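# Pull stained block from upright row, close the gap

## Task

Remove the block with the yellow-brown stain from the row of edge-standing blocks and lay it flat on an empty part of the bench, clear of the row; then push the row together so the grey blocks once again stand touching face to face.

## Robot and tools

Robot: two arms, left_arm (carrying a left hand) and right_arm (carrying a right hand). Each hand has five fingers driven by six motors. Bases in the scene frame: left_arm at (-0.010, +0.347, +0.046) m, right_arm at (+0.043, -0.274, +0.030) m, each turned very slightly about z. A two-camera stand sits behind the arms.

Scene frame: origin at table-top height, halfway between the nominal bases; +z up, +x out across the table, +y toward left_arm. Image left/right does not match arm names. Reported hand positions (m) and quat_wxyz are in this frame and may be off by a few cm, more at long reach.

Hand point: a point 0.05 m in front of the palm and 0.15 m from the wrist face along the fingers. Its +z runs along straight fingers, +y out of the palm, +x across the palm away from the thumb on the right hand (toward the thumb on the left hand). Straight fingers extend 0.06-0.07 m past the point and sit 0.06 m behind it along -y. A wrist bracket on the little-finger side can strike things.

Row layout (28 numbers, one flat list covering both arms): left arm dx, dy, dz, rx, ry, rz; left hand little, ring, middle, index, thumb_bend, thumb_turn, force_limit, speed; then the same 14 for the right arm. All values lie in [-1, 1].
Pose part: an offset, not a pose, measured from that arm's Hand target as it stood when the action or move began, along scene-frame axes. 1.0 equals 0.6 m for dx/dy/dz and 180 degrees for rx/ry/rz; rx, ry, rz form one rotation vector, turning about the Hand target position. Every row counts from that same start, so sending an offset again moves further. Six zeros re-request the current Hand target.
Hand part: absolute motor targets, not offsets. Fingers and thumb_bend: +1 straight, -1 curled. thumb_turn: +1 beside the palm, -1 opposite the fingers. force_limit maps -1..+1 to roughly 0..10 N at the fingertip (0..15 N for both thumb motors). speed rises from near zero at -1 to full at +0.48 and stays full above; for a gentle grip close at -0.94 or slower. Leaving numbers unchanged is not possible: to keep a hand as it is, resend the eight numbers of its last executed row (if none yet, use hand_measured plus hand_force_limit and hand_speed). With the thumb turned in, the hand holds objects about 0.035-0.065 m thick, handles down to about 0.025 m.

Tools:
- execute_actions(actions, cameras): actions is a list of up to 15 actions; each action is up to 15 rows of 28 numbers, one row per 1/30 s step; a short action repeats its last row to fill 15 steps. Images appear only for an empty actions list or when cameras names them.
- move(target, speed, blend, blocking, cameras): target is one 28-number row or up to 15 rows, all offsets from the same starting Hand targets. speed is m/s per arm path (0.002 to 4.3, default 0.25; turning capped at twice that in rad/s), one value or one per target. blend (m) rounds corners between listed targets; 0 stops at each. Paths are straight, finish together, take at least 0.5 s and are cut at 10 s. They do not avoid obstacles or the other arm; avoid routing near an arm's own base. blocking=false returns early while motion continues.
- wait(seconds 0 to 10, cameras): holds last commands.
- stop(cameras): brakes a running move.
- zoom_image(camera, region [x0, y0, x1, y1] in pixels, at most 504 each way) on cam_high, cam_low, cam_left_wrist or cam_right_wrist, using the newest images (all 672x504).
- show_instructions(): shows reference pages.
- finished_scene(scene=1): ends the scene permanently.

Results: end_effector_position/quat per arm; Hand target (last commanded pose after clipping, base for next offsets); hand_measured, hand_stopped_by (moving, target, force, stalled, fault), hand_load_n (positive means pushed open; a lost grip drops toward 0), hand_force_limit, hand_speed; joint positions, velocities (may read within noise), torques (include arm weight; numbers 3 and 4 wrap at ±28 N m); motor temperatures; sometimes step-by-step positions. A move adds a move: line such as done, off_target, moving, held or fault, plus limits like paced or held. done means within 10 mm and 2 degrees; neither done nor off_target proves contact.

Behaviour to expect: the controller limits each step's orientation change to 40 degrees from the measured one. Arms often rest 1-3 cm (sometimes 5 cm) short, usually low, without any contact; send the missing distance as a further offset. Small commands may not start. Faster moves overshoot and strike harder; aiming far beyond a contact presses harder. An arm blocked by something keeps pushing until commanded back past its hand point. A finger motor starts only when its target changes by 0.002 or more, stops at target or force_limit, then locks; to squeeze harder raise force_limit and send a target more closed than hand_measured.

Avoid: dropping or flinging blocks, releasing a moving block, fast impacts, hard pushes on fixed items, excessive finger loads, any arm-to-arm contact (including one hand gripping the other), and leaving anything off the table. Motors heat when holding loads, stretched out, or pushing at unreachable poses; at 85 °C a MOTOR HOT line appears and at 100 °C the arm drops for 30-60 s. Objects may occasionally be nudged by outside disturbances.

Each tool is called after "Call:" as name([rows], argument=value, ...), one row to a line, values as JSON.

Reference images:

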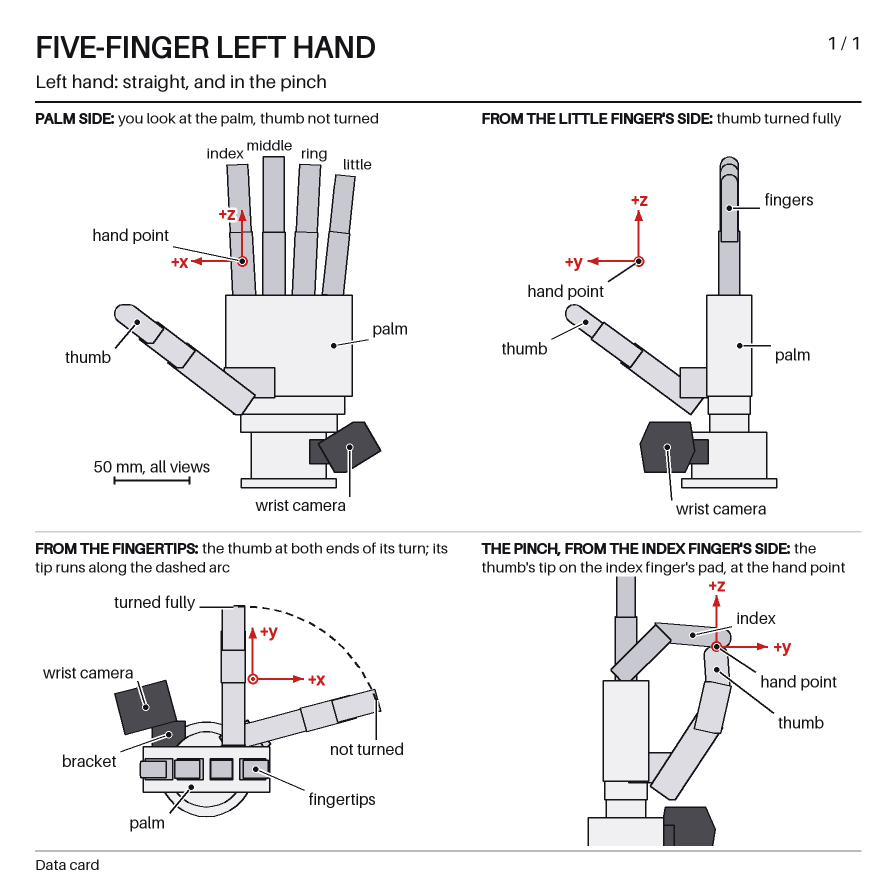

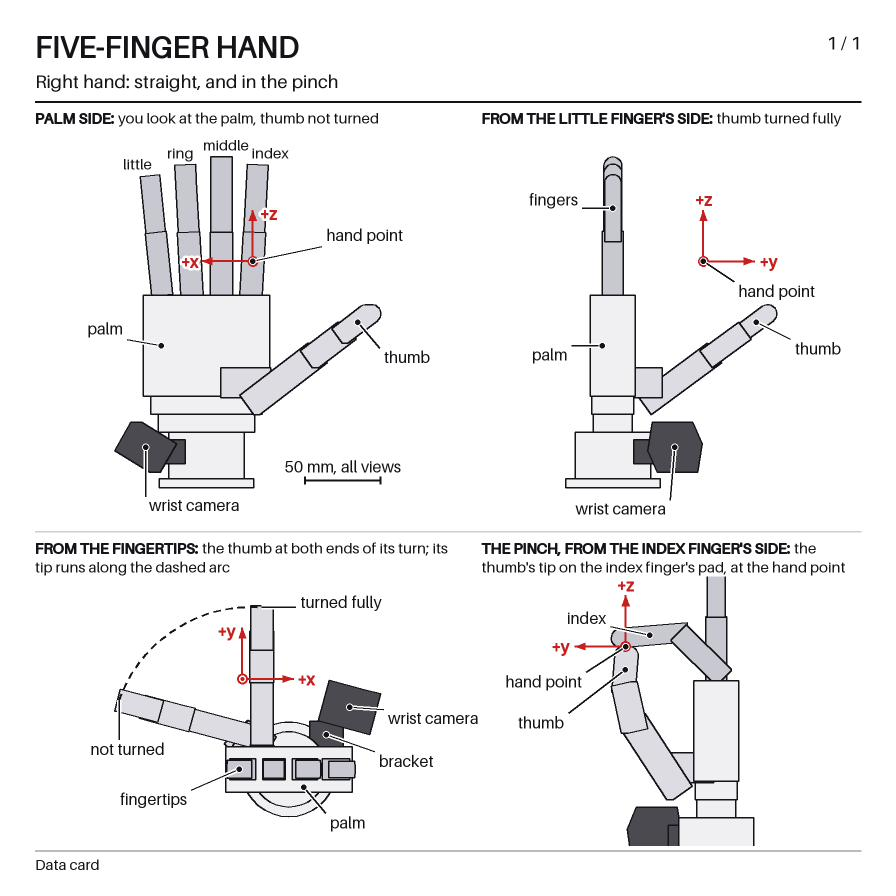

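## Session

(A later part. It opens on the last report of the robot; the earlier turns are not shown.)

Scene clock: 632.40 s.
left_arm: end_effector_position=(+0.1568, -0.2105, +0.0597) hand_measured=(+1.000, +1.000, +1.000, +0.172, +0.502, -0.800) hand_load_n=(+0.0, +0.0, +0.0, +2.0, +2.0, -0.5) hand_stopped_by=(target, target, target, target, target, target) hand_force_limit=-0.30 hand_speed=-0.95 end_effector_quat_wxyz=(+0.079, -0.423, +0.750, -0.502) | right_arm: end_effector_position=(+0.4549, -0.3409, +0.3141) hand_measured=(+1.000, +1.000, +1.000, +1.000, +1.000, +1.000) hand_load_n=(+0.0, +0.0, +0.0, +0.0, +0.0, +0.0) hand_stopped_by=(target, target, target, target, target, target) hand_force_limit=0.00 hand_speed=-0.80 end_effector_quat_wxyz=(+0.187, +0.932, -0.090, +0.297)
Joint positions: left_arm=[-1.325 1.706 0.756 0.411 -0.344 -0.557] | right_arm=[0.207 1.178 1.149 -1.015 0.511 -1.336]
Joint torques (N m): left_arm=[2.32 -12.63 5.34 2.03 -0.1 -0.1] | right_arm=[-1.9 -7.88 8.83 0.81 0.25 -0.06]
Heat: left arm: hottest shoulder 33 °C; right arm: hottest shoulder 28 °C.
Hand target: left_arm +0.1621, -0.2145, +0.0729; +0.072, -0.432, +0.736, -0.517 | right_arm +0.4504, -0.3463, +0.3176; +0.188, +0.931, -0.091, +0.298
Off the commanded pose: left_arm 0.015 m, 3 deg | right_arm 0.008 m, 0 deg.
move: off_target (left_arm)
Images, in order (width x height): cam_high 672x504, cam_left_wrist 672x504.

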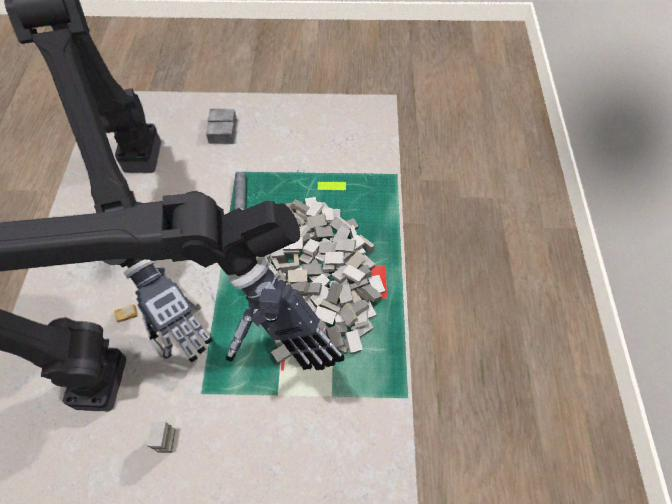

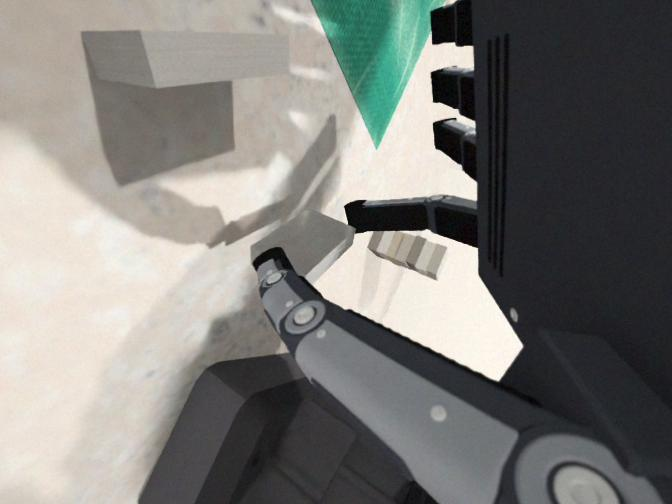

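Call:
move([
  [0,0,-0.028,0,0,0,1,1,1,0.171,0.5,-0.8,-0.3,-0.95,0,0,0,0,0,0,1,1,1,1,1,1,0,-0.8],
], speed=0.05, cameras=["cam_left_wrist"])

Call:
zoom_image(camera="cam_left_wrist", region=[180, 150, 430, 350])

Scene clock: 634.27 s.
left_arm: end_effector_position=(+0.1578, -0.2135, +0.0604) hand_measured=(+1.000, +1.000, +1.000, +0.172, +0.502, -0.800) hand_load_n=(+0.0, +0.0, +0.0, +2.0, +2.0, -0.5) hand_stopped_by=(target, target, target, target, target, target) hand_force_limit=-0.30 hand_speed=-0.95 end_effector_quat_wxyz=(+0.076, -0.423, +0.742, -0.514) | right_arm: end_effector_position=(+0.4549, -0.3409, +0.3141) hand_measured=(+1.000, +1.000, +1.000, +1.000, +1.000, +1.000) hand_load_n=(+0.0, +0.0, +0.0, +0.0, +0.0, +0.0) hand_stopped_by=(target, target, target, target, target, target) hand_force_limit=0.00 hand_speed=-0.80 end_effector_quat_wxyz=(+0.187, +0.932, -0.090, +0.297)
Joint positions: left_arm=[-1.324 1.719 0.747 0.462 -0.344 -0.558] | right_arm=[0.207 1.178 1.149 -1.015 0.511 -1.336]
Joint torques (N m): left_arm=[2.84 -10.17 5.46 1.98 -0.12 -0.06] | right_arm=[-1.49 -7.94 8.9 0.64 0.25 -0.05]
Heat: left arm: hottest shoulder 33 °C; right arm: hottest shoulder 28 °C.
Hand target: left_arm +0.1623, -0.2144, +0.0562; +0.072, -0.432, +0.736, -0.517 | right_arm +0.4504, -0.3463, +0.3176; +0.188, +0.931, -0.091, +0.298
Off the commanded pose: left_arm 0.006 m, 1 deg | right_arm 0.008 m, 0 deg.
move: done
Images, in order (width x height): cam_left_wrist 672x504.

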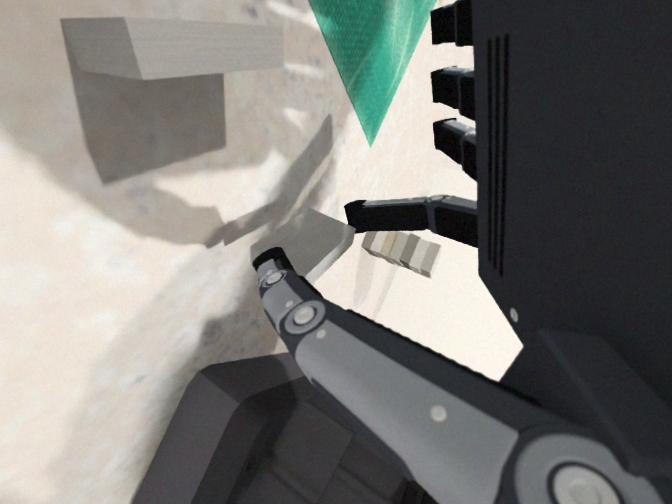

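Scaled by 2.016 from the camera's 672x504 image, which has a finer 960x720 frame.

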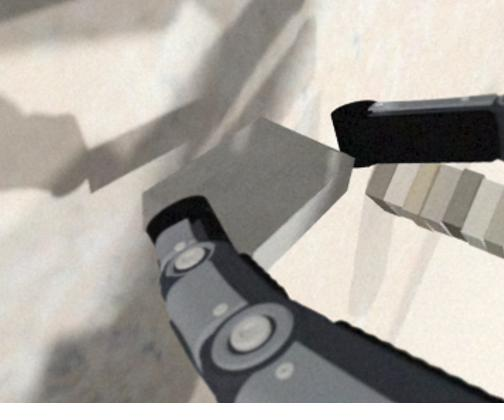

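Call:
move([
  [0.002,0.048,-0.005,0,0,0,1,1,1,0.171,0.5,-0.8,-0.3,-0.95,0,0,0,0,0,0,1,1,1,1,1,1,0,-0.8],
  [0.002,0.048,-0.025,0,0,0,1,1,1,0.171,0.5,-0.8,-0.3,-0.95,0,0,0,0,0,0,1,1,1,1,1,1,0,-0.8],
], speed=0.05, cameras=["cam_left_wrist","cam_high"])

Call:
zoom_image(camera="cam_left_wrist", region=[180, 150, 430, 350])

Call:
zoom_image(camera="cam_high", region=[110, 260, 230, 356])

Scene clock: 636.53 s.
left_arm: end_effector_position=(+0.1599, -0.1857, +0.0449) hand_measured=(+1.000, +1.000, +1.000, +0.172, +0.500, -0.800) hand_load_n=(-0.5, +0.0, +0.0, +2.0, +2.0, -0.5) hand_stopped_by=(target, target, target, target, target, target) hand_force_limit=-0.30 hand_speed=-0.95 end_effector_quat_wxyz=(+0.073, -0.428, +0.740, -0.515) | right_arm: end_effector_position=(+0.4549, -0.3409, +0.3141) hand_measured=(+1.000, +1.000, +1.000, +1.000, +1.000, +1.000) hand_load_n=(+0.0, +0.0, +0.0, +0.0, +0.0, +0.0) hand_stopped_by=(target, target, target, target, target, target) hand_force_limit=0.00 hand_speed=-0.80 end_effector_quat_wxyz=(+0.187, +0.932, -0.090, +0.297)
Joint positions: left_arm=[-1.3 1.717 0.665 0.546 -0.324 -0.558] | right_arm=[0.207 1.178 1.149 -1.015 0.511 -1.336]
Joint torques (N m): left_arm=[2.43 -9.11 4.92 1.94 -0.1 0.02] | right_arm=[-1.67 -7.47 8.94 0.76 0.23 -0.09]
Heat: left arm: hottest shoulder 33 °C; right arm: hottest shoulder 28 °C.
Hand target: left_arm +0.1634, -0.1856, +0.0411; +0.072, -0.432, +0.736, -0.517 | right_arm +0.4504, -0.3463, +0.3176; +0.188, +0.931, -0.091, +0.298
Off the commanded pose: left_arm 0.005 m, 1 deg | right_arm 0.008 m, 0 deg.
move: done
Images, in order (width x height): cam_high 672x504, cam_left_wrist 672x504.

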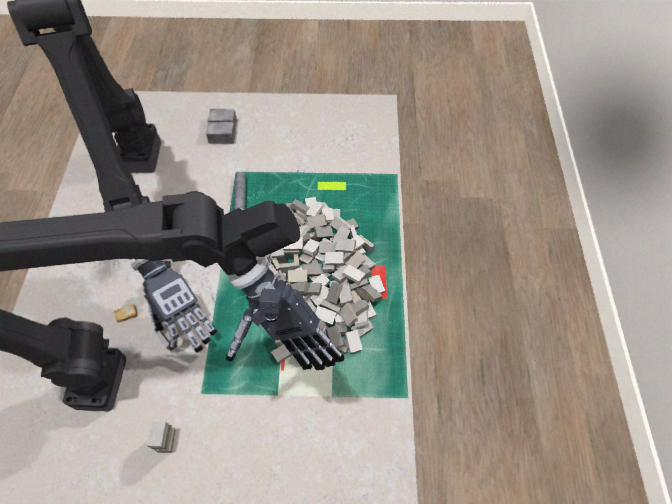

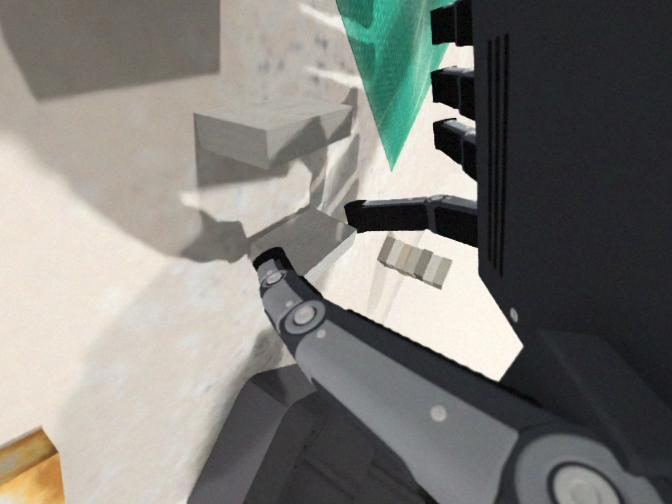

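Scaled by 2.016 from the camera's 672x504 image, which has a finer 960x720 frame.

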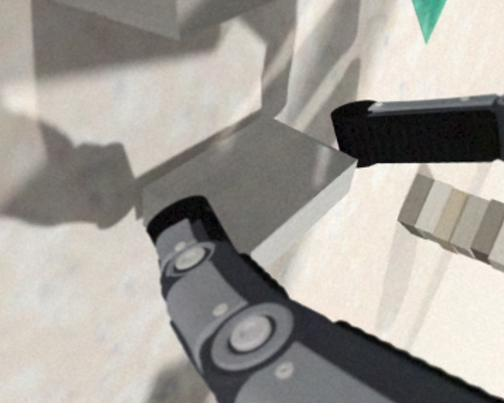

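Scaled by 4.200 from the camera's 672x504 image, which has a finer 960x720 frame.

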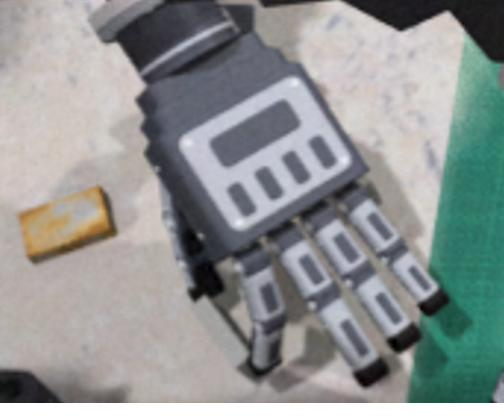

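Call:
move([
  [0,0.004,-0.012,0,0,0,1,1,1,0.171,0.5,-0.8,-0.3,-0.95,0,0,0,0,0,0,1,1,1,1,1,1,0,-0.8],
], speed=0.04, cameras=["cam_left_wrist"])

Call:
zoom_image(camera="cam_left_wrist", region=[180, 150, 430, 350])

Scene clock: 637.73 s.
left_arm: end_effector_position=(+0.1597, -0.1857, +0.0428) hand_measured=(+1.000, +1.000, +1.000, +0.172, +0.500, -0.800) hand_load_n=(+0.0, +0.0, +0.0, +2.0, +1.0, -0.5) hand_stopped_by=(target, target, target, target, target, target) hand_force_limit=-0.30 hand_speed=-0.95 end_effector_quat_wxyz=(+0.071, -0.427, +0.737, -0.519) | right_arm: end_effector_position=(+0.4549, -0.3409, +0.3141) hand_measured=(+1.000, +1.000, +1.000, +1.000, +1.000, +1.000) hand_load_n=(+0.0, +0.0, +0.0, +0.0, +0.0, +0.0) hand_stopped_by=(target, target, target, target, target, target) hand_force_limit=0.00 hand_speed=-0.80 end_effector_quat_wxyz=(+0.187, +0.932, -0.090, +0.297)
Joint positions: left_arm=[-1.3 1.728 0.659 0.575 -0.323 -0.558] | right_arm=[0.207 1.178 1.149 -1.015 0.511 -1.336]
Joint torques (N m): left_arm=[2.78 -8.23 4.57 1.98 -0.08 0.03] | right_arm=[-1.55 -8.53 8.84 0.96 0.31 -0.04]
Heat: left arm: hottest shoulder 33 °C; right arm: hottest shoulder 28 °C.
Hand target: left_arm +0.1635, -0.1833, +0.0340; +0.072, -0.432, +0.736, -0.517 | right_arm +0.4504, -0.3463, +0.3176; +0.188, +0.931, -0.091, +0.298
Off the commanded pose: left_arm 0.010 m, 1 deg | right_arm 0.008 m, 0 deg.
move: done
Images, in order (width x height): cam_left_wrist 672x504.

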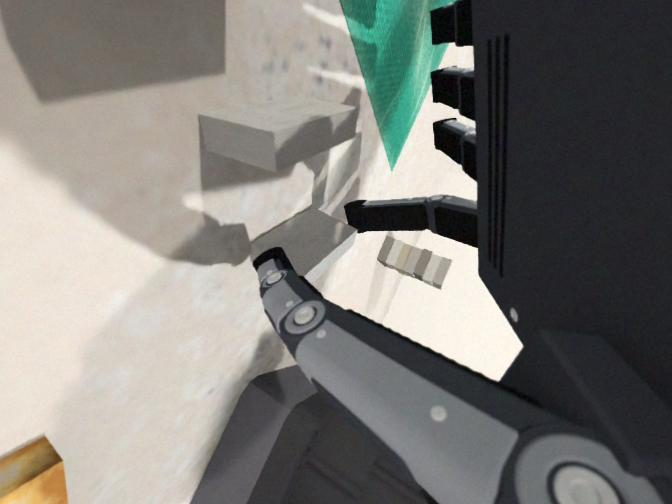

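Scaled by 2.016 from the camera's 672x504 image, which has a finer 960x720 frame.

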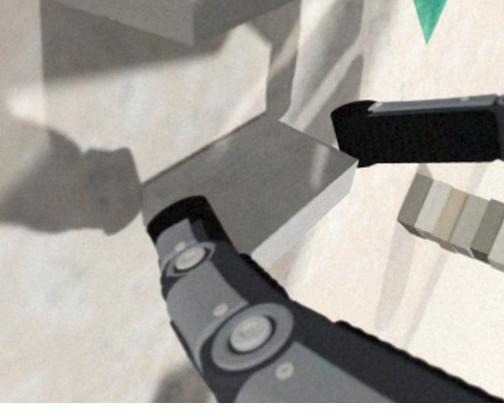

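Call:
move([
  [0.005,0.008,0,0,0,0,1,1,1,0.171,0.5,-0.8,-0.3,-0.95,0,0,0,0,0,0,1,1,1,1,1,1,0,-0.8],
], speed=0.03, cameras=["cam_left_wrist"])

Call:
zoom_image(camera="cam_left_wrist", region=[240, 190, 370, 294])

Scene clock: 638.93 s.
left_arm: end_effector_position=(+0.1624, -0.1824, +0.0417) hand_measured=(+1.000, +1.000, +1.000, +0.172, +0.500, -0.800) hand_load_n=(-0.5, +0.0, +0.0, +2.0, +1.5, +0.0) hand_stopped_by=(target, target, target, target, target, target) hand_force_limit=-0.30 hand_speed=-0.95 end_effector_quat_wxyz=(+0.070, -0.429, +0.736, -0.520) | right_arm: end_effector_position=(+0.4549, -0.3409, +0.3141) hand_measured=(+1.000, +1.000, +1.000, +1.000, +1.000, +1.000) hand_load_n=(+0.0, +0.0, +0.0, +0.0, +0.0, +0.0) hand_stopped_by=(target, target, target, target, target, target) hand_force_limit=0.00 hand_speed=-0.80 end_effector_quat_wxyz=(+0.187, +0.932, -0.090, +0.297)
Joint positions: left_arm=[-1.29 1.728 0.651 0.584 -0.313 -0.558] | right_arm=[0.207 1.178 1.149 -1.015 0.511 -1.336]
Joint torques (N m): left_arm=[1.9 -8.94 4.31 1.91 -0.09 0.08] | right_arm=[-1.61 -7.94 8.88 0.77 0.2 -0.09]
Heat: left arm: hottest shoulder 33 °C; right arm: hottest shoulder 28 °C.
Hand target: left_arm +0.1663, -0.1784, +0.0339; +0.072, -0.432, +0.736, -0.517 | right_arm +0.4504, -0.3463, +0.3176; +0.188, +0.931, -0.091, +0.298
Off the commanded pose: left_arm 0.010 m, 1 deg | right_arm 0.008 m, 0 deg.
move: done
Images, in order (width x height): cam_left_wrist 672x504.

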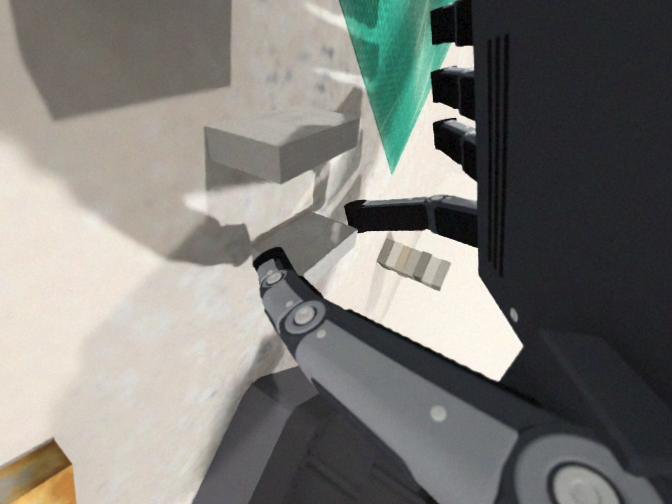

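Scaled by 3.877 from the camera's 672x504 image, which has a finer 960x720 frame.

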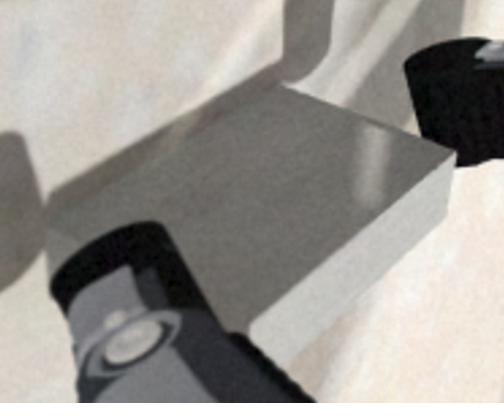

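Call:
move([
  [0,0,0,0,0,0,1,1,1,0.18,0.5,-0.8,-0.3,-0.95,0,0,0,0,0,0,1,1,1,1,1,1,0,-0.8],
  [0,0,0,0,0,0,1,1,1,0.24,0.5,-0.8,-0.3,-0.9,0,0,0,0,0,0,1,1,1,1,1,1,0,-0.8],
], speed=0.03, cameras=["cam_left_wrist","cam_high"])

Call:
zoom_image(camera="cam_left_wrist", region=[180, 150, 430, 350])

Call:
zoom_image(camera="cam_high", region=[130, 280, 210, 344])

Scene clock: 640.73 s.
left_arm: end_effector_position=(+0.1622, -0.1825, +0.0417) hand_measured=(+1.000, +1.000, +1.000, +0.240, +0.500, -0.800) hand_load_n=(+0.0, +0.0, +0.0, +0.0, +0.5, +0.0) hand_stopped_by=(target, target, target, target, target, target) hand_force_limit=-0.30 hand_speed=-0.90 end_effector_quat_wxyz=(+0.069, -0.428, +0.736, -0.520) | right_arm: end_effector_position=(+0.4549, -0.3409, +0.3141) hand_measured=(+1.000, +1.000, +1.000, +1.000, +1.000, +1.000) hand_load_n=(+0.0, +0.0, +0.0, +0.0, +0.0, +0.0) hand_stopped_by=(target, target, target, target, target, target) hand_force_limit=0.00 hand_speed=-0.80 end_effector_quat_wxyz=(+0.187, +0.932, -0.090, +0.297)
Joint positions: left_arm=[-1.29 1.728 0.651 0.584 -0.312 -0.558] | right_arm=[0.207 1.178 1.149 -1.015 0.511 -1.336]
Joint torques (N m): left_arm=[2.96 -9.05 4.34 1.85 -0.13 0.06] | right_arm=[-1.85 -8.41 8.85 0.7 0.24 -0.09]
Heat: left arm: hottest shoulder 32 °C; right arm: hottest shoulder 28 °C.
Hand target: left_arm +0.1663, -0.1784, +0.0339; +0.072, -0.432, +0.736, -0.517 | right_arm +0.4504, -0.3463, +0.3176; +0.188, +0.931, -0.091, +0.298
Off the commanded pose: left_arm 0.010 m, 1 deg | right_arm 0.008 m, 0 deg.
move: done
Images, in order (width x height): cam_high 672x504, cam_left_wrist 672x504.

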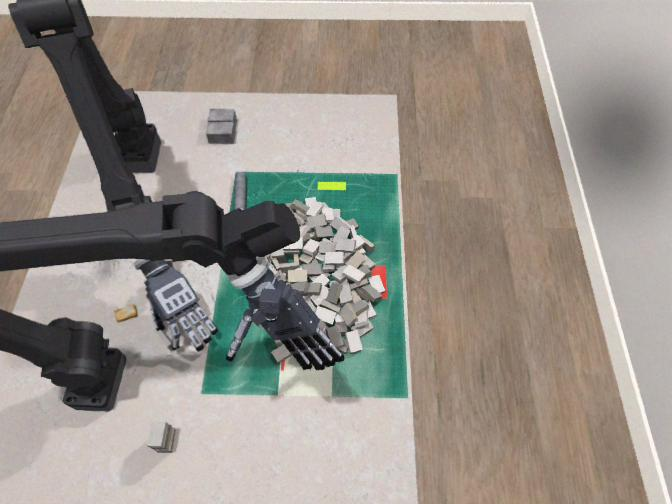

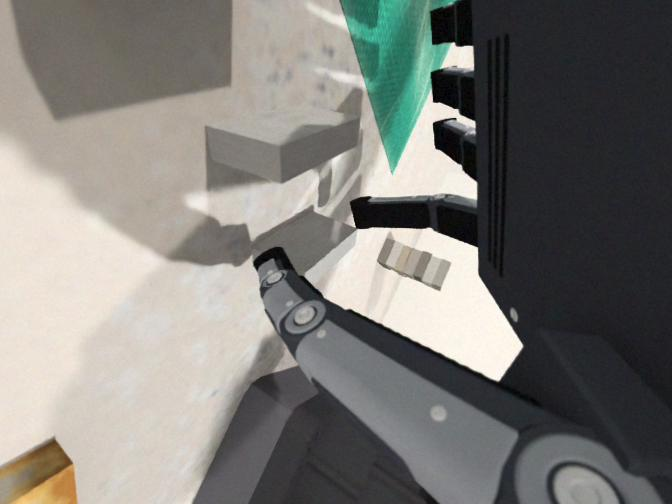

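Scaled by 2.016 from the camera's 672x504 image, which has a finer 960x720 frame.

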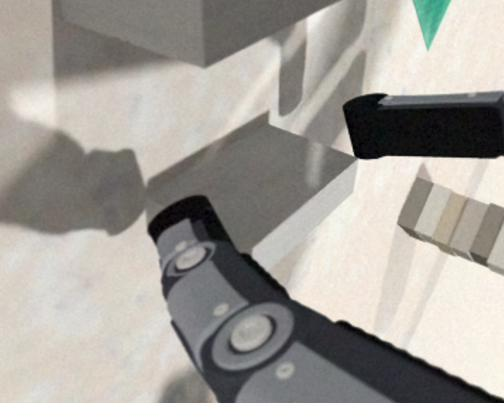

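Scaled by 6.300 from the camera's 672x504 image, which has a finer 960x720 frame.

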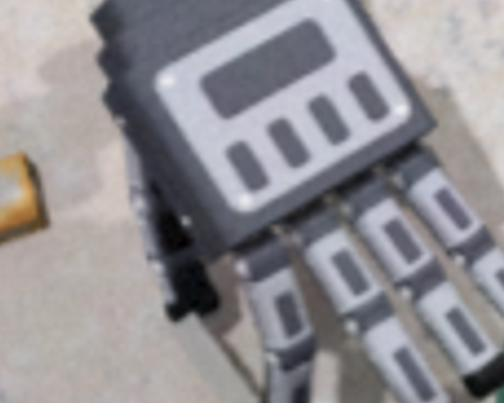

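Call:
move([
  [0,0,0,0,0,0,1,1,1,0.9,0.5,-0.8,-0.3,-0.5,0,0,0,0,0,0,1,1,1,1,1,1,0,-0.8],
  [-0.030,0.020,0.006,0,0,0,1,1,1,0.9,0.5,-0.8,-0.3,-0.5,0,0,0,0,0,0,1,1,1,1,1,1,0,-0.8],
  [-0.030,0.020,0.15,0,0,0,1,1,1,0.9,0.5,-0.8,-0.3,-0.5,0,0,0,0,0,0,1,1,1,1,1,1,0,-0.8],
], speed=0.06, cameras=["cam_left_wrist","cam_high"])

Call:
zoom_image(camera="cam_high", region=[110, 260, 230, 356])

Scene clock: 644.93 s.
left_arm: end_effector_position=(+0.1476, -0.1464, +0.0979) hand_measured=(+1.000, +1.000, +1.000, +0.900, +0.500, -0.800) hand_load_n=(+0.0, +0.0, +0.0, +0.0, +0.0, +0.0) hand_stopped_by=(target, target, target, target, target, target) hand_force_limit=-0.30 hand_speed=-0.50 end_effector_quat_wxyz=(+0.081, -0.432, +0.749, -0.496) | right_arm: end_effector_position=(+0.4549, -0.3409, +0.3141) hand_measured=(+1.000, +1.000, +1.000, +1.000, +1.000, +1.000) hand_load_n=(+0.0, +0.0, +0.0, +0.0, +0.0, +0.0) hand_stopped_by=(target, target, target, target, target, target) hand_force_limit=0.00 hand_speed=-0.80 end_effector_quat_wxyz=(+0.187, +0.932, -0.090, +0.297)
Joint positions: left_arm=[-1.306 1.464 0.611 0.3 -0.341 -0.564] | right_arm=[0.207 1.178 1.149 -1.015 0.511 -1.336]
Joint torques (N m): left_arm=[0.67 -9.52 9.1 1.06 -0.24 -0.02] | right_arm=[-1.96 -7.94 8.77 0.87 0.23 -0.09]
Heat: left arm: hottest shoulder 32 °C; right arm: hottest shoulder 28 °C.
Hand target: left_arm +0.1483, -0.1664, +0.1238; +0.072, -0.432, +0.736, -0.517 | right_arm +0.4504, -0.3463, +0.3176; +0.188, +0.931, -0.091, +0.298
Off the commanded pose: left_arm 0.033 m, 3 deg | right_arm 0.008 m, 0 deg.
move: off_target (left_arm)
Images, in order (width x height): cam_high 672x504, cam_left_wrist 672x504.

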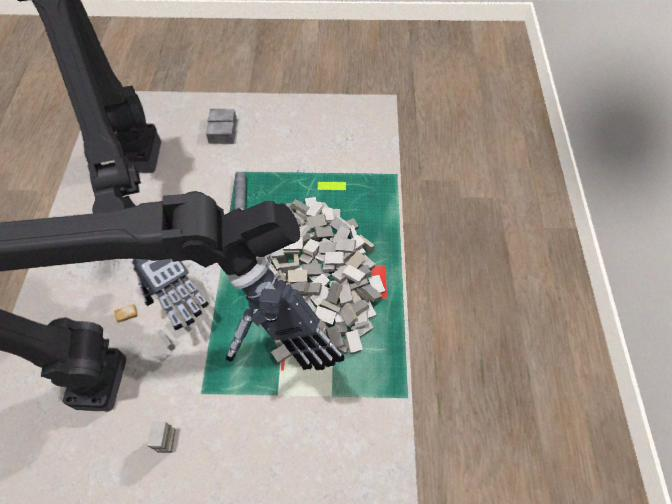

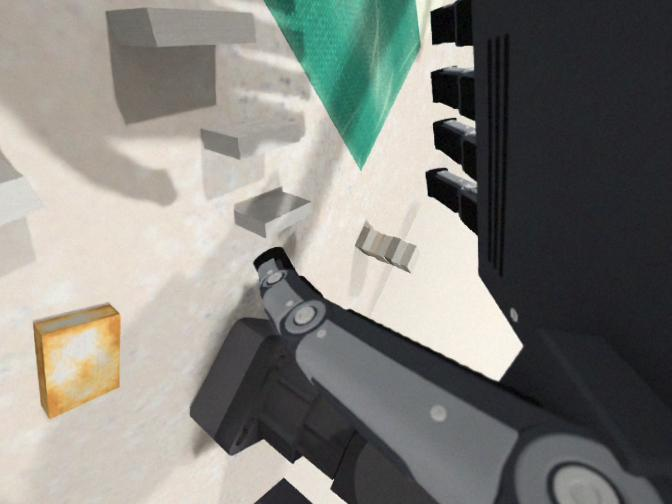

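Scaled by 4.200 from the camera's 672x504 image, which has a finer 960x720 frame.

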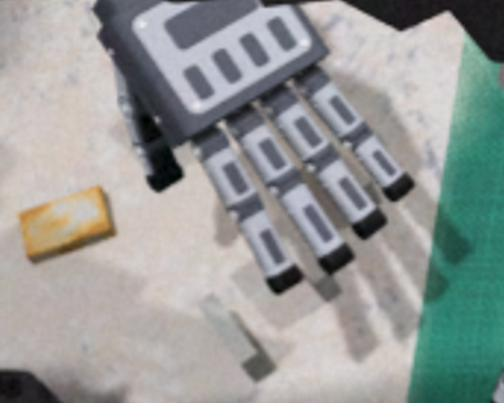

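Call:
move([
  [0,0.03,0.15,0,0,0,1,1,1,0.9,0.5,-0.8,-0.3,-0.5,0,0,0,0,0,0,1,1,1,1,1,1,0,-0.8],
  [-0.15,0.35,0.30,0,0,0,1,1,1,0.9,0.5,-0.8,-0.3,-0.5,0,0,0,0,0,0,1,1,1,1,1,1,0,-0.8],
], speed=0.25, blend=0.02, cameras=["cam_high"])

Call:
zoom_image(camera="cam_high", region=[110, 260, 230, 356])

Scene clock: 648.20 s.
left_arm: end_effector_position=(+0.0610, +0.0449, +0.2882) hand_measured=(+1.000, +1.000, +1.000, +0.900, +0.500, -0.800) hand_load_n=(+0.0, +0.0, +0.0, +0.0, +0.0, +0.0) hand_stopped_by=(target, target, target, target, target, target) hand_force_limit=-0.30 hand_speed=-0.50 end_effector_quat_wxyz=(+0.081, -0.429, +0.744, -0.506) | right_arm: end_effector_position=(+0.4549, -0.3409, +0.3141) hand_measured=(+1.000, +1.000, +1.000, +1.000, +1.000, +1.000) hand_load_n=(+0.0, +0.0, +0.0, +0.0, +0.0, +0.0) hand_stopped_by=(target, target, target, target, target, target) hand_force_limit=0.00 hand_speed=-0.80 end_effector_quat_wxyz=(+0.187, +0.932, -0.090, +0.297)
Joint positions: left_arm=[-1.49 0.466 0.605 -0.709 -0.498 -0.662] | right_arm=[0.207 1.178 1.149 -1.015 0.511 -1.336]
Joint torques (N m): left_arm=[0.73 1.67 10.4 0.9 -0.32 -0.01] | right_arm=[-1.55 -8 8.88 0.69 0.2 -0.1]
Heat: left arm: hottest shoulder 32 °C; right arm: hottest shoulder 28 °C.
Hand target: left_arm +0.0583, +0.0436, +0.3037; +0.072, -0.432, +0.736, -0.517 | right_arm +0.4504, -0.3463, +0.3176; +0.188, +0.931, -0.091, +0.298
Off the commanded pose: left_arm 0.016 m, 2 deg | right_arm 0.008 m, 0 deg.
move: off_target (left_arm)
Images, in order (width x height): cam_high 672x504.

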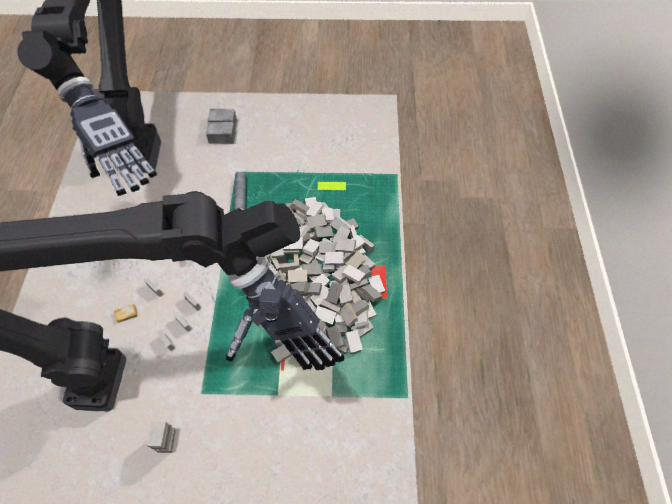

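Scaled by 4.200 from the camera's 672x504 image, which has a finer 960x720 frame.

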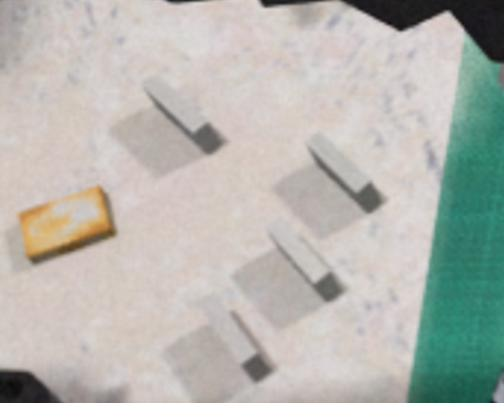

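Call:
zoom_image(camera="cam_high", region=[140, 274, 204, 350])

Call:
zoom_image(camera="cam_left_wrist", region=[0, 0, 504, 504])

Scaled by 6.632 from the camera's 672x504 image, which has a finer 960x720 frame.

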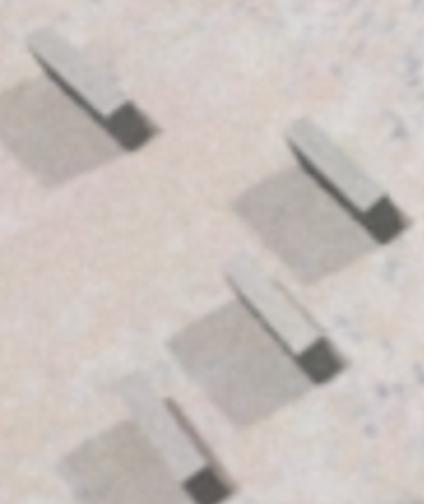

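This scene's latest camera images include none from cam_left_wrist. They are from: cam_high. cam_left_wrist's image comes with the result of a call that names it in "cameras".

Call:
move([
  [0.2278,-0.2293,-0.173,0.0915,-0.0628,0.0714,1,1,1,0.4,0.5,-0.8,-0.3,-0.5,0,0,0,0,0,0,1,1,1,1,1,1,0,-0.8],
  [0.2278,-0.2293,-0.34,0.0915,-0.0628,0.0714,1,1,1,0.4,0.5,-0.8,-0.3,-0.5,0,0,0,0,0,0,1,1,1,1,1,1,0,-0.8],
], speed=0.2, cameras=["cam_high","cam_left_wrist"])

Call:
zoom_image(camera="cam_high", region=[140, 260, 230, 332])

Call:
zoom_image(camera="cam_left_wrist", region=[180, 150, 430, 350])

Scene clock: 655.53 s.
left_arm: end_effector_position=(+0.1905, -0.0945, +0.1050) hand_measured=(+1.000, +1.000, +1.000, +0.400, +0.500, -0.800) hand_load_n=(+0.0, +0.0, +0.0, +0.0, +0.0, +0.0) hand_stopped_by=(target, target, target, target, target, target) hand_force_limit=-0.30 hand_speed=-0.50 end_effector_quat_wxyz=(+0.257, -0.446, +0.737, -0.438) | right_arm: end_effector_position=(+0.4549, -0.3409, +0.3141) hand_measured=(+1.000, +1.000, +1.000, +1.000, +1.000, +1.000) hand_load_n=(+0.0, +0.0, +0.0, +0.0, +0.0, +0.0) hand_stopped_by=(target, target, target, target, target, target) hand_force_limit=0.00 hand_speed=-0.80 end_effector_quat_wxyz=(+0.187, +0.932, -0.090, +0.297)
Joint positions: left_arm=[-1.337 1.398 0.638 0.083 -0.688 -0.487] | right_arm=[0.207 1.178 1.149 -1.015 0.511 -1.336]
Joint torques (N m): left_arm=[2.14 -5.89 6.49 1.48 -0.34 0.18] | right_arm=[-1.9 -7.77 8.91 0.77 0.25 -0.11]
Heat: left arm: hottest shoulder 32 °C; right arm: hottest shoulder 28 °C.
Hand target: left_arm +0.1951, -0.0939, +0.0999; +0.262, -0.444, +0.738, -0.435 | right_arm +0.4504, -0.3463, +0.3176; +0.188, +0.931, -0.091, +0.298
Off the commanded pose: left_arm 0.007 m, 1 deg | right_arm 0.008 m, 0 deg.
move: done
Images, in order (width x height): cam_high 672x504, cam_left_wrist 672x504.

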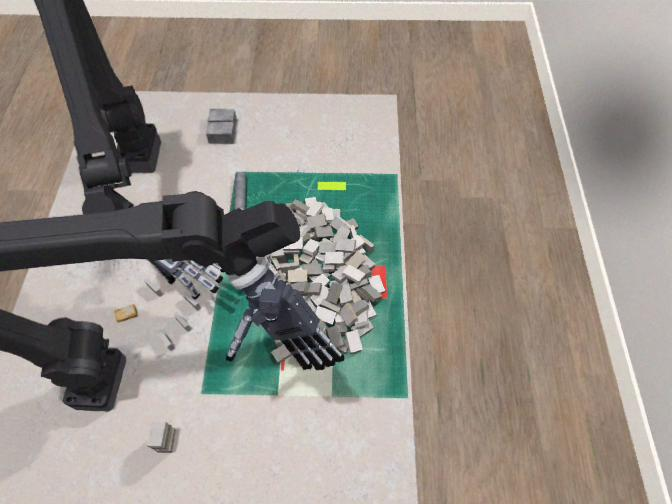

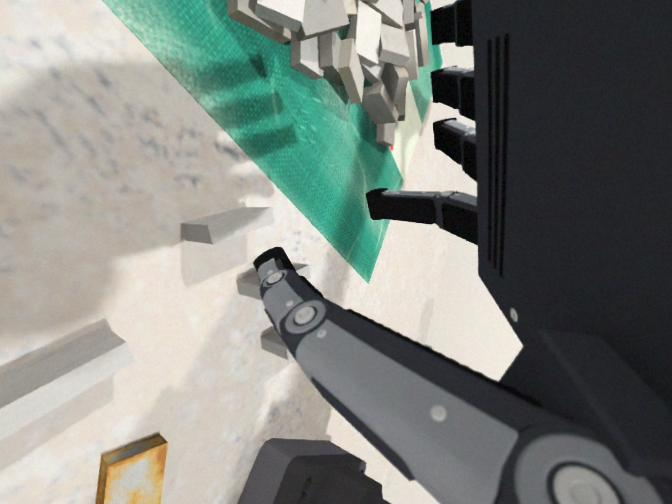

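Scaled by 5.600 from the camera's 672x504 image, which has a finer 960x720 frame.

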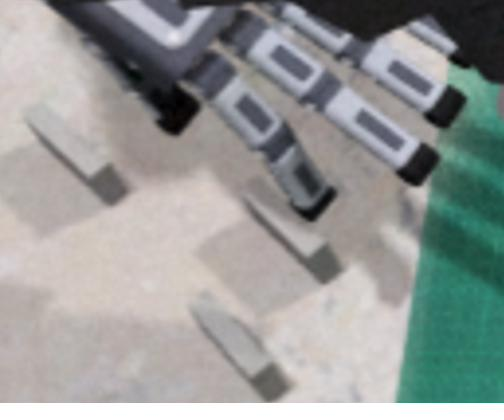

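Scaled by 2.016 from the camera's 672x504 image, which has a finer 960x720 frame.

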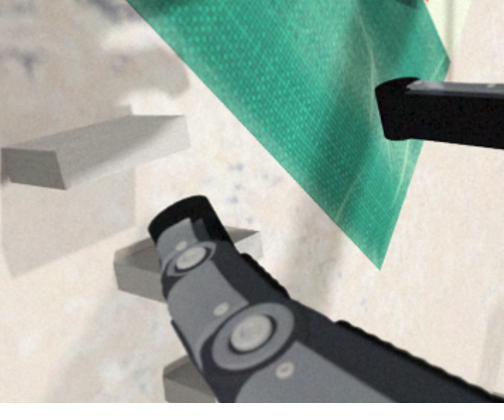

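Call:
move([
  [0.0104,-0.0084,0,0,0,-0.0589,1,1,1,0.4,0.5,-0.8,-0.3,-0.5,0,0,0,0,0,0,1,1,1,1,1,1,0,-0.8],
  [0.0104,-0.0084,-0.06,0,0,-0.0589,1,1,1,0.4,0.5,-0.8,-0.3,-0.5,0,0,0,0,0,0,1,1,1,1,1,1,0,-0.8],
], speed=0.08, cameras=["cam_high","cam_left_wrist"])

Call:
zoom_image(camera="cam_high", region=[140, 260, 230, 332])

Call:
zoom_image(camera="cam_left_wrist", region=[180, 150, 430, 350])

Scene clock: 659.87 s.
left_arm: end_effector_position=(+0.1975, -0.1015, +0.0711) hand_measured=(+1.000, +1.000, +1.000, +0.400, +0.500, -0.800) hand_load_n=(-0.5, +0.0, +0.0, +0.0, +0.0, +0.0) hand_stopped_by=(target, target, target, target, target, target) hand_force_limit=-0.30 hand_speed=-0.50 end_effector_quat_wxyz=(+0.216, -0.377, +0.774, -0.462) | right_arm: end_effector_position=(+0.4549, -0.3409, +0.3141) hand_measured=(+1.000, +1.000, +1.000, +1.000, +1.000, +1.000) hand_load_n=(+0.0, +0.0, +0.0, +0.0, +0.0, +0.0) hand_stopped_by=(target, target, target, target, target, target) hand_force_limit=0.00 hand_speed=-0.80 end_effector_quat_wxyz=(+0.187, +0.932, -0.090, +0.297)
Joint positions: left_arm=[-1.258 1.49 0.576 0.343 -0.476 -0.302] | right_arm=[0.207 1.178 1.149 -1.015 0.511 -1.336]
Joint torques (N m): left_arm=[2.61 -7.06 5.5 1.78 -0.18 0.23] | right_arm=[-1.55 -8.12 8.79 0.84 0.28 -0.11]
Heat: left arm: hottest shoulder 32 °C; right arm: hottest shoulder 28 °C.
Hand target: left_arm +0.2013, -0.0990, +0.0638; +0.220, -0.374, +0.776, -0.457 | right_arm +0.4504, -0.3463, +0.3176; +0.188, +0.931, -0.091, +0.298
Off the commanded pose: left_arm 0.008 m, 1 deg | right_arm 0.008 m, 0 deg.
move: done
Images, in order (width x height): cam_high 672x504, cam_left_wrist 672x504.

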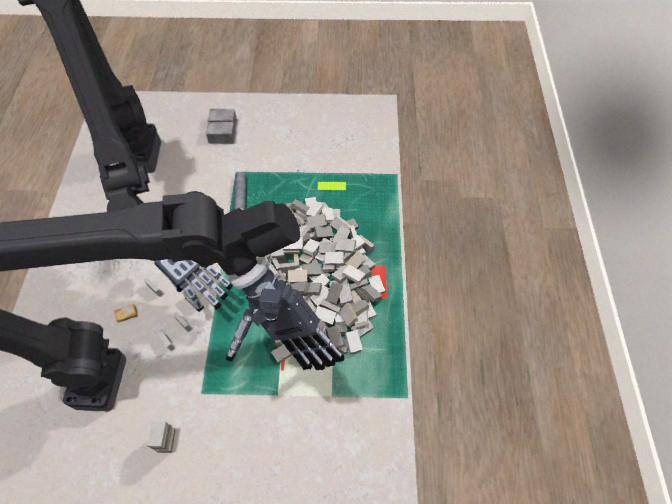

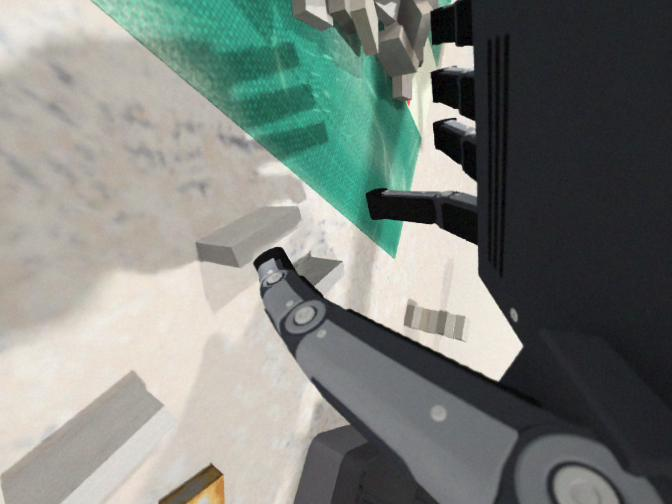

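Scaled by 5.600 from the camera's 672x504 image, which has a finer 960x720 frame.

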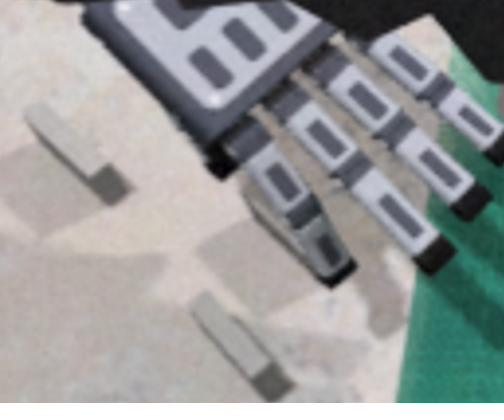

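Scaled by 2.016 from the camera's 672x504 image, which has a finer 960x720 frame.

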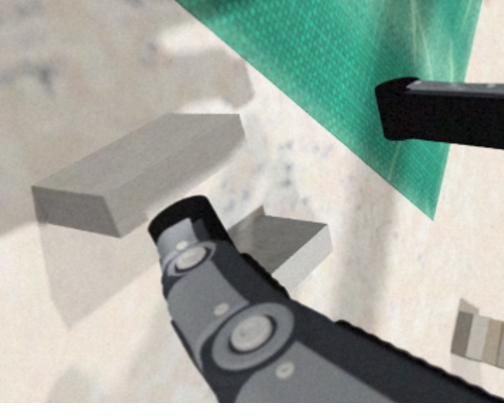

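Call:
move([
  [-0.004,0.010,0.0,0,0,0,1,1,1,0.4,0.5,-0.8,-0.3,-0.5,0,0,0,0,0,0,1,1,1,1,1,1,0,-0.8],
  [-0.0035,0.0095,-0.045,0,0,0,1,1,1,0.4,0.5,-0.8,-0.3,-0.5,0,0,0,0,0,0,1,1,1,1,1,1,0,-0.8],
], speed=0.06, cameras=["cam_high","cam_left_wrist"])

Call:
zoom_image(camera="cam_high", region=[140, 260, 230, 332])

Call:
zoom_image(camera="cam_left_wrist", region=[180, 150, 430, 350])

Scene clock: 662.50 s.
left_arm: end_effector_position=(+0.1956, -0.0966, +0.0445) hand_measured=(+1.000, +1.000, +1.000, +0.400, +0.500, -0.800) hand_load_n=(-0.5, +0.0, +0.0, +0.0, +0.5, +0.0) hand_stopped_by=(target, target, target, target, target, target) hand_force_limit=-0.30 hand_speed=-0.50 end_effector_quat_wxyz=(+0.216, -0.376, +0.774, -0.462) | right_arm: end_effector_position=(+0.4549, -0.3409, +0.3141) hand_measured=(+1.000, +1.000, +1.000, +1.000, +1.000, +1.000) hand_load_n=(+0.0, +0.0, +0.0, +0.0, +0.0, +0.0) hand_stopped_by=(target, target, target, target, target, target) hand_force_limit=0.00 hand_speed=-0.80 end_effector_quat_wxyz=(+0.187, +0.932, -0.090, +0.297)
Joint positions: left_arm=[-1.258 1.563 0.543 0.448 -0.475 -0.302] | right_arm=[0.207 1.178 1.149 -1.015 0.511 -1.336]
Joint torques (N m): left_arm=[2.14 -6.77 4.9 1.76 -0.19 0.2] | right_arm=[-1.26 -8.29 8.77 0.7 0.27 -0.09]
Heat: left arm: hottest shoulder 32 °C; right arm: hottest shoulder 28 °C.
Hand target: left_arm +0.1992, -0.0934, +0.0369; +0.220, -0.374, +0.776, -0.457 | right_arm +0.4504, -0.3463, +0.3176; +0.188, +0.931, -0.091, +0.298
Off the commanded pose: left_arm 0.009 m, 1 deg | right_arm 0.008 m, 0 deg.
move: done
Images, in order (width x height): cam_high 672x504, cam_left_wrist 672x504.

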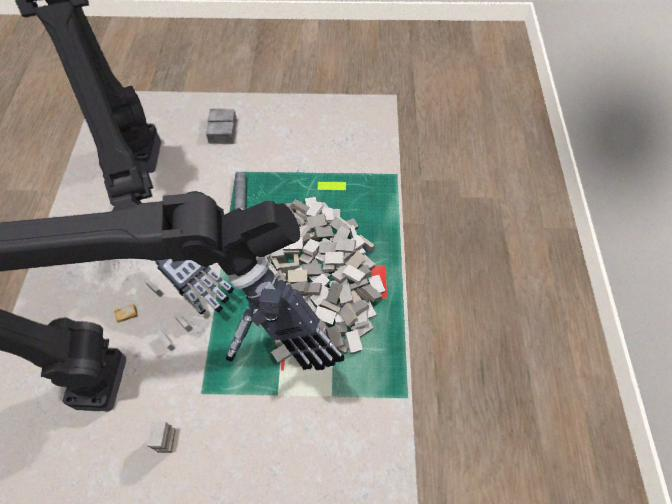

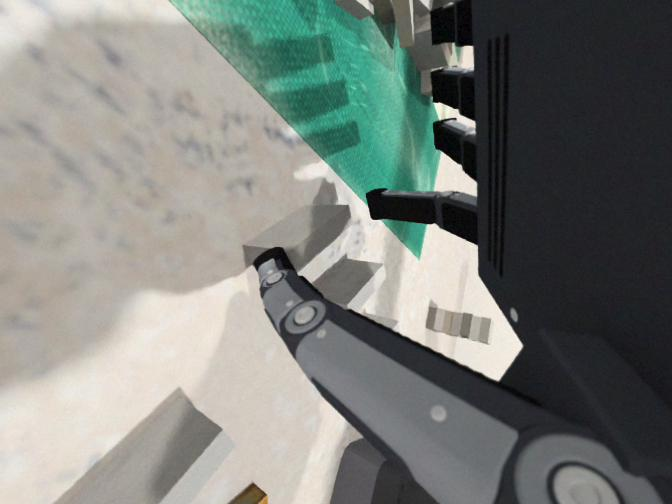

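Scaled by 5.600 from the camera's 672x504 image, which has a finer 960x720 frame.

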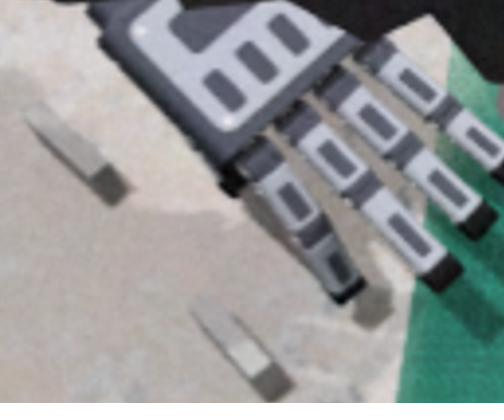

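Scaled by 2.016 from the camera's 672x504 image, which has a finer 960x720 frame.

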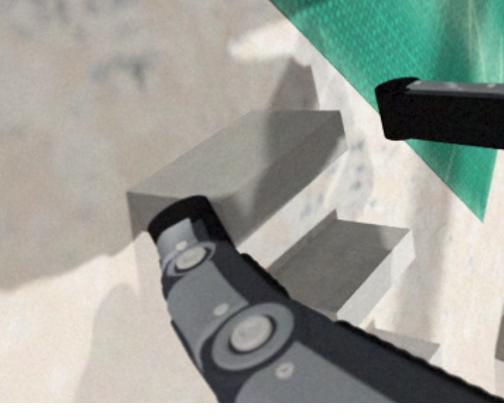

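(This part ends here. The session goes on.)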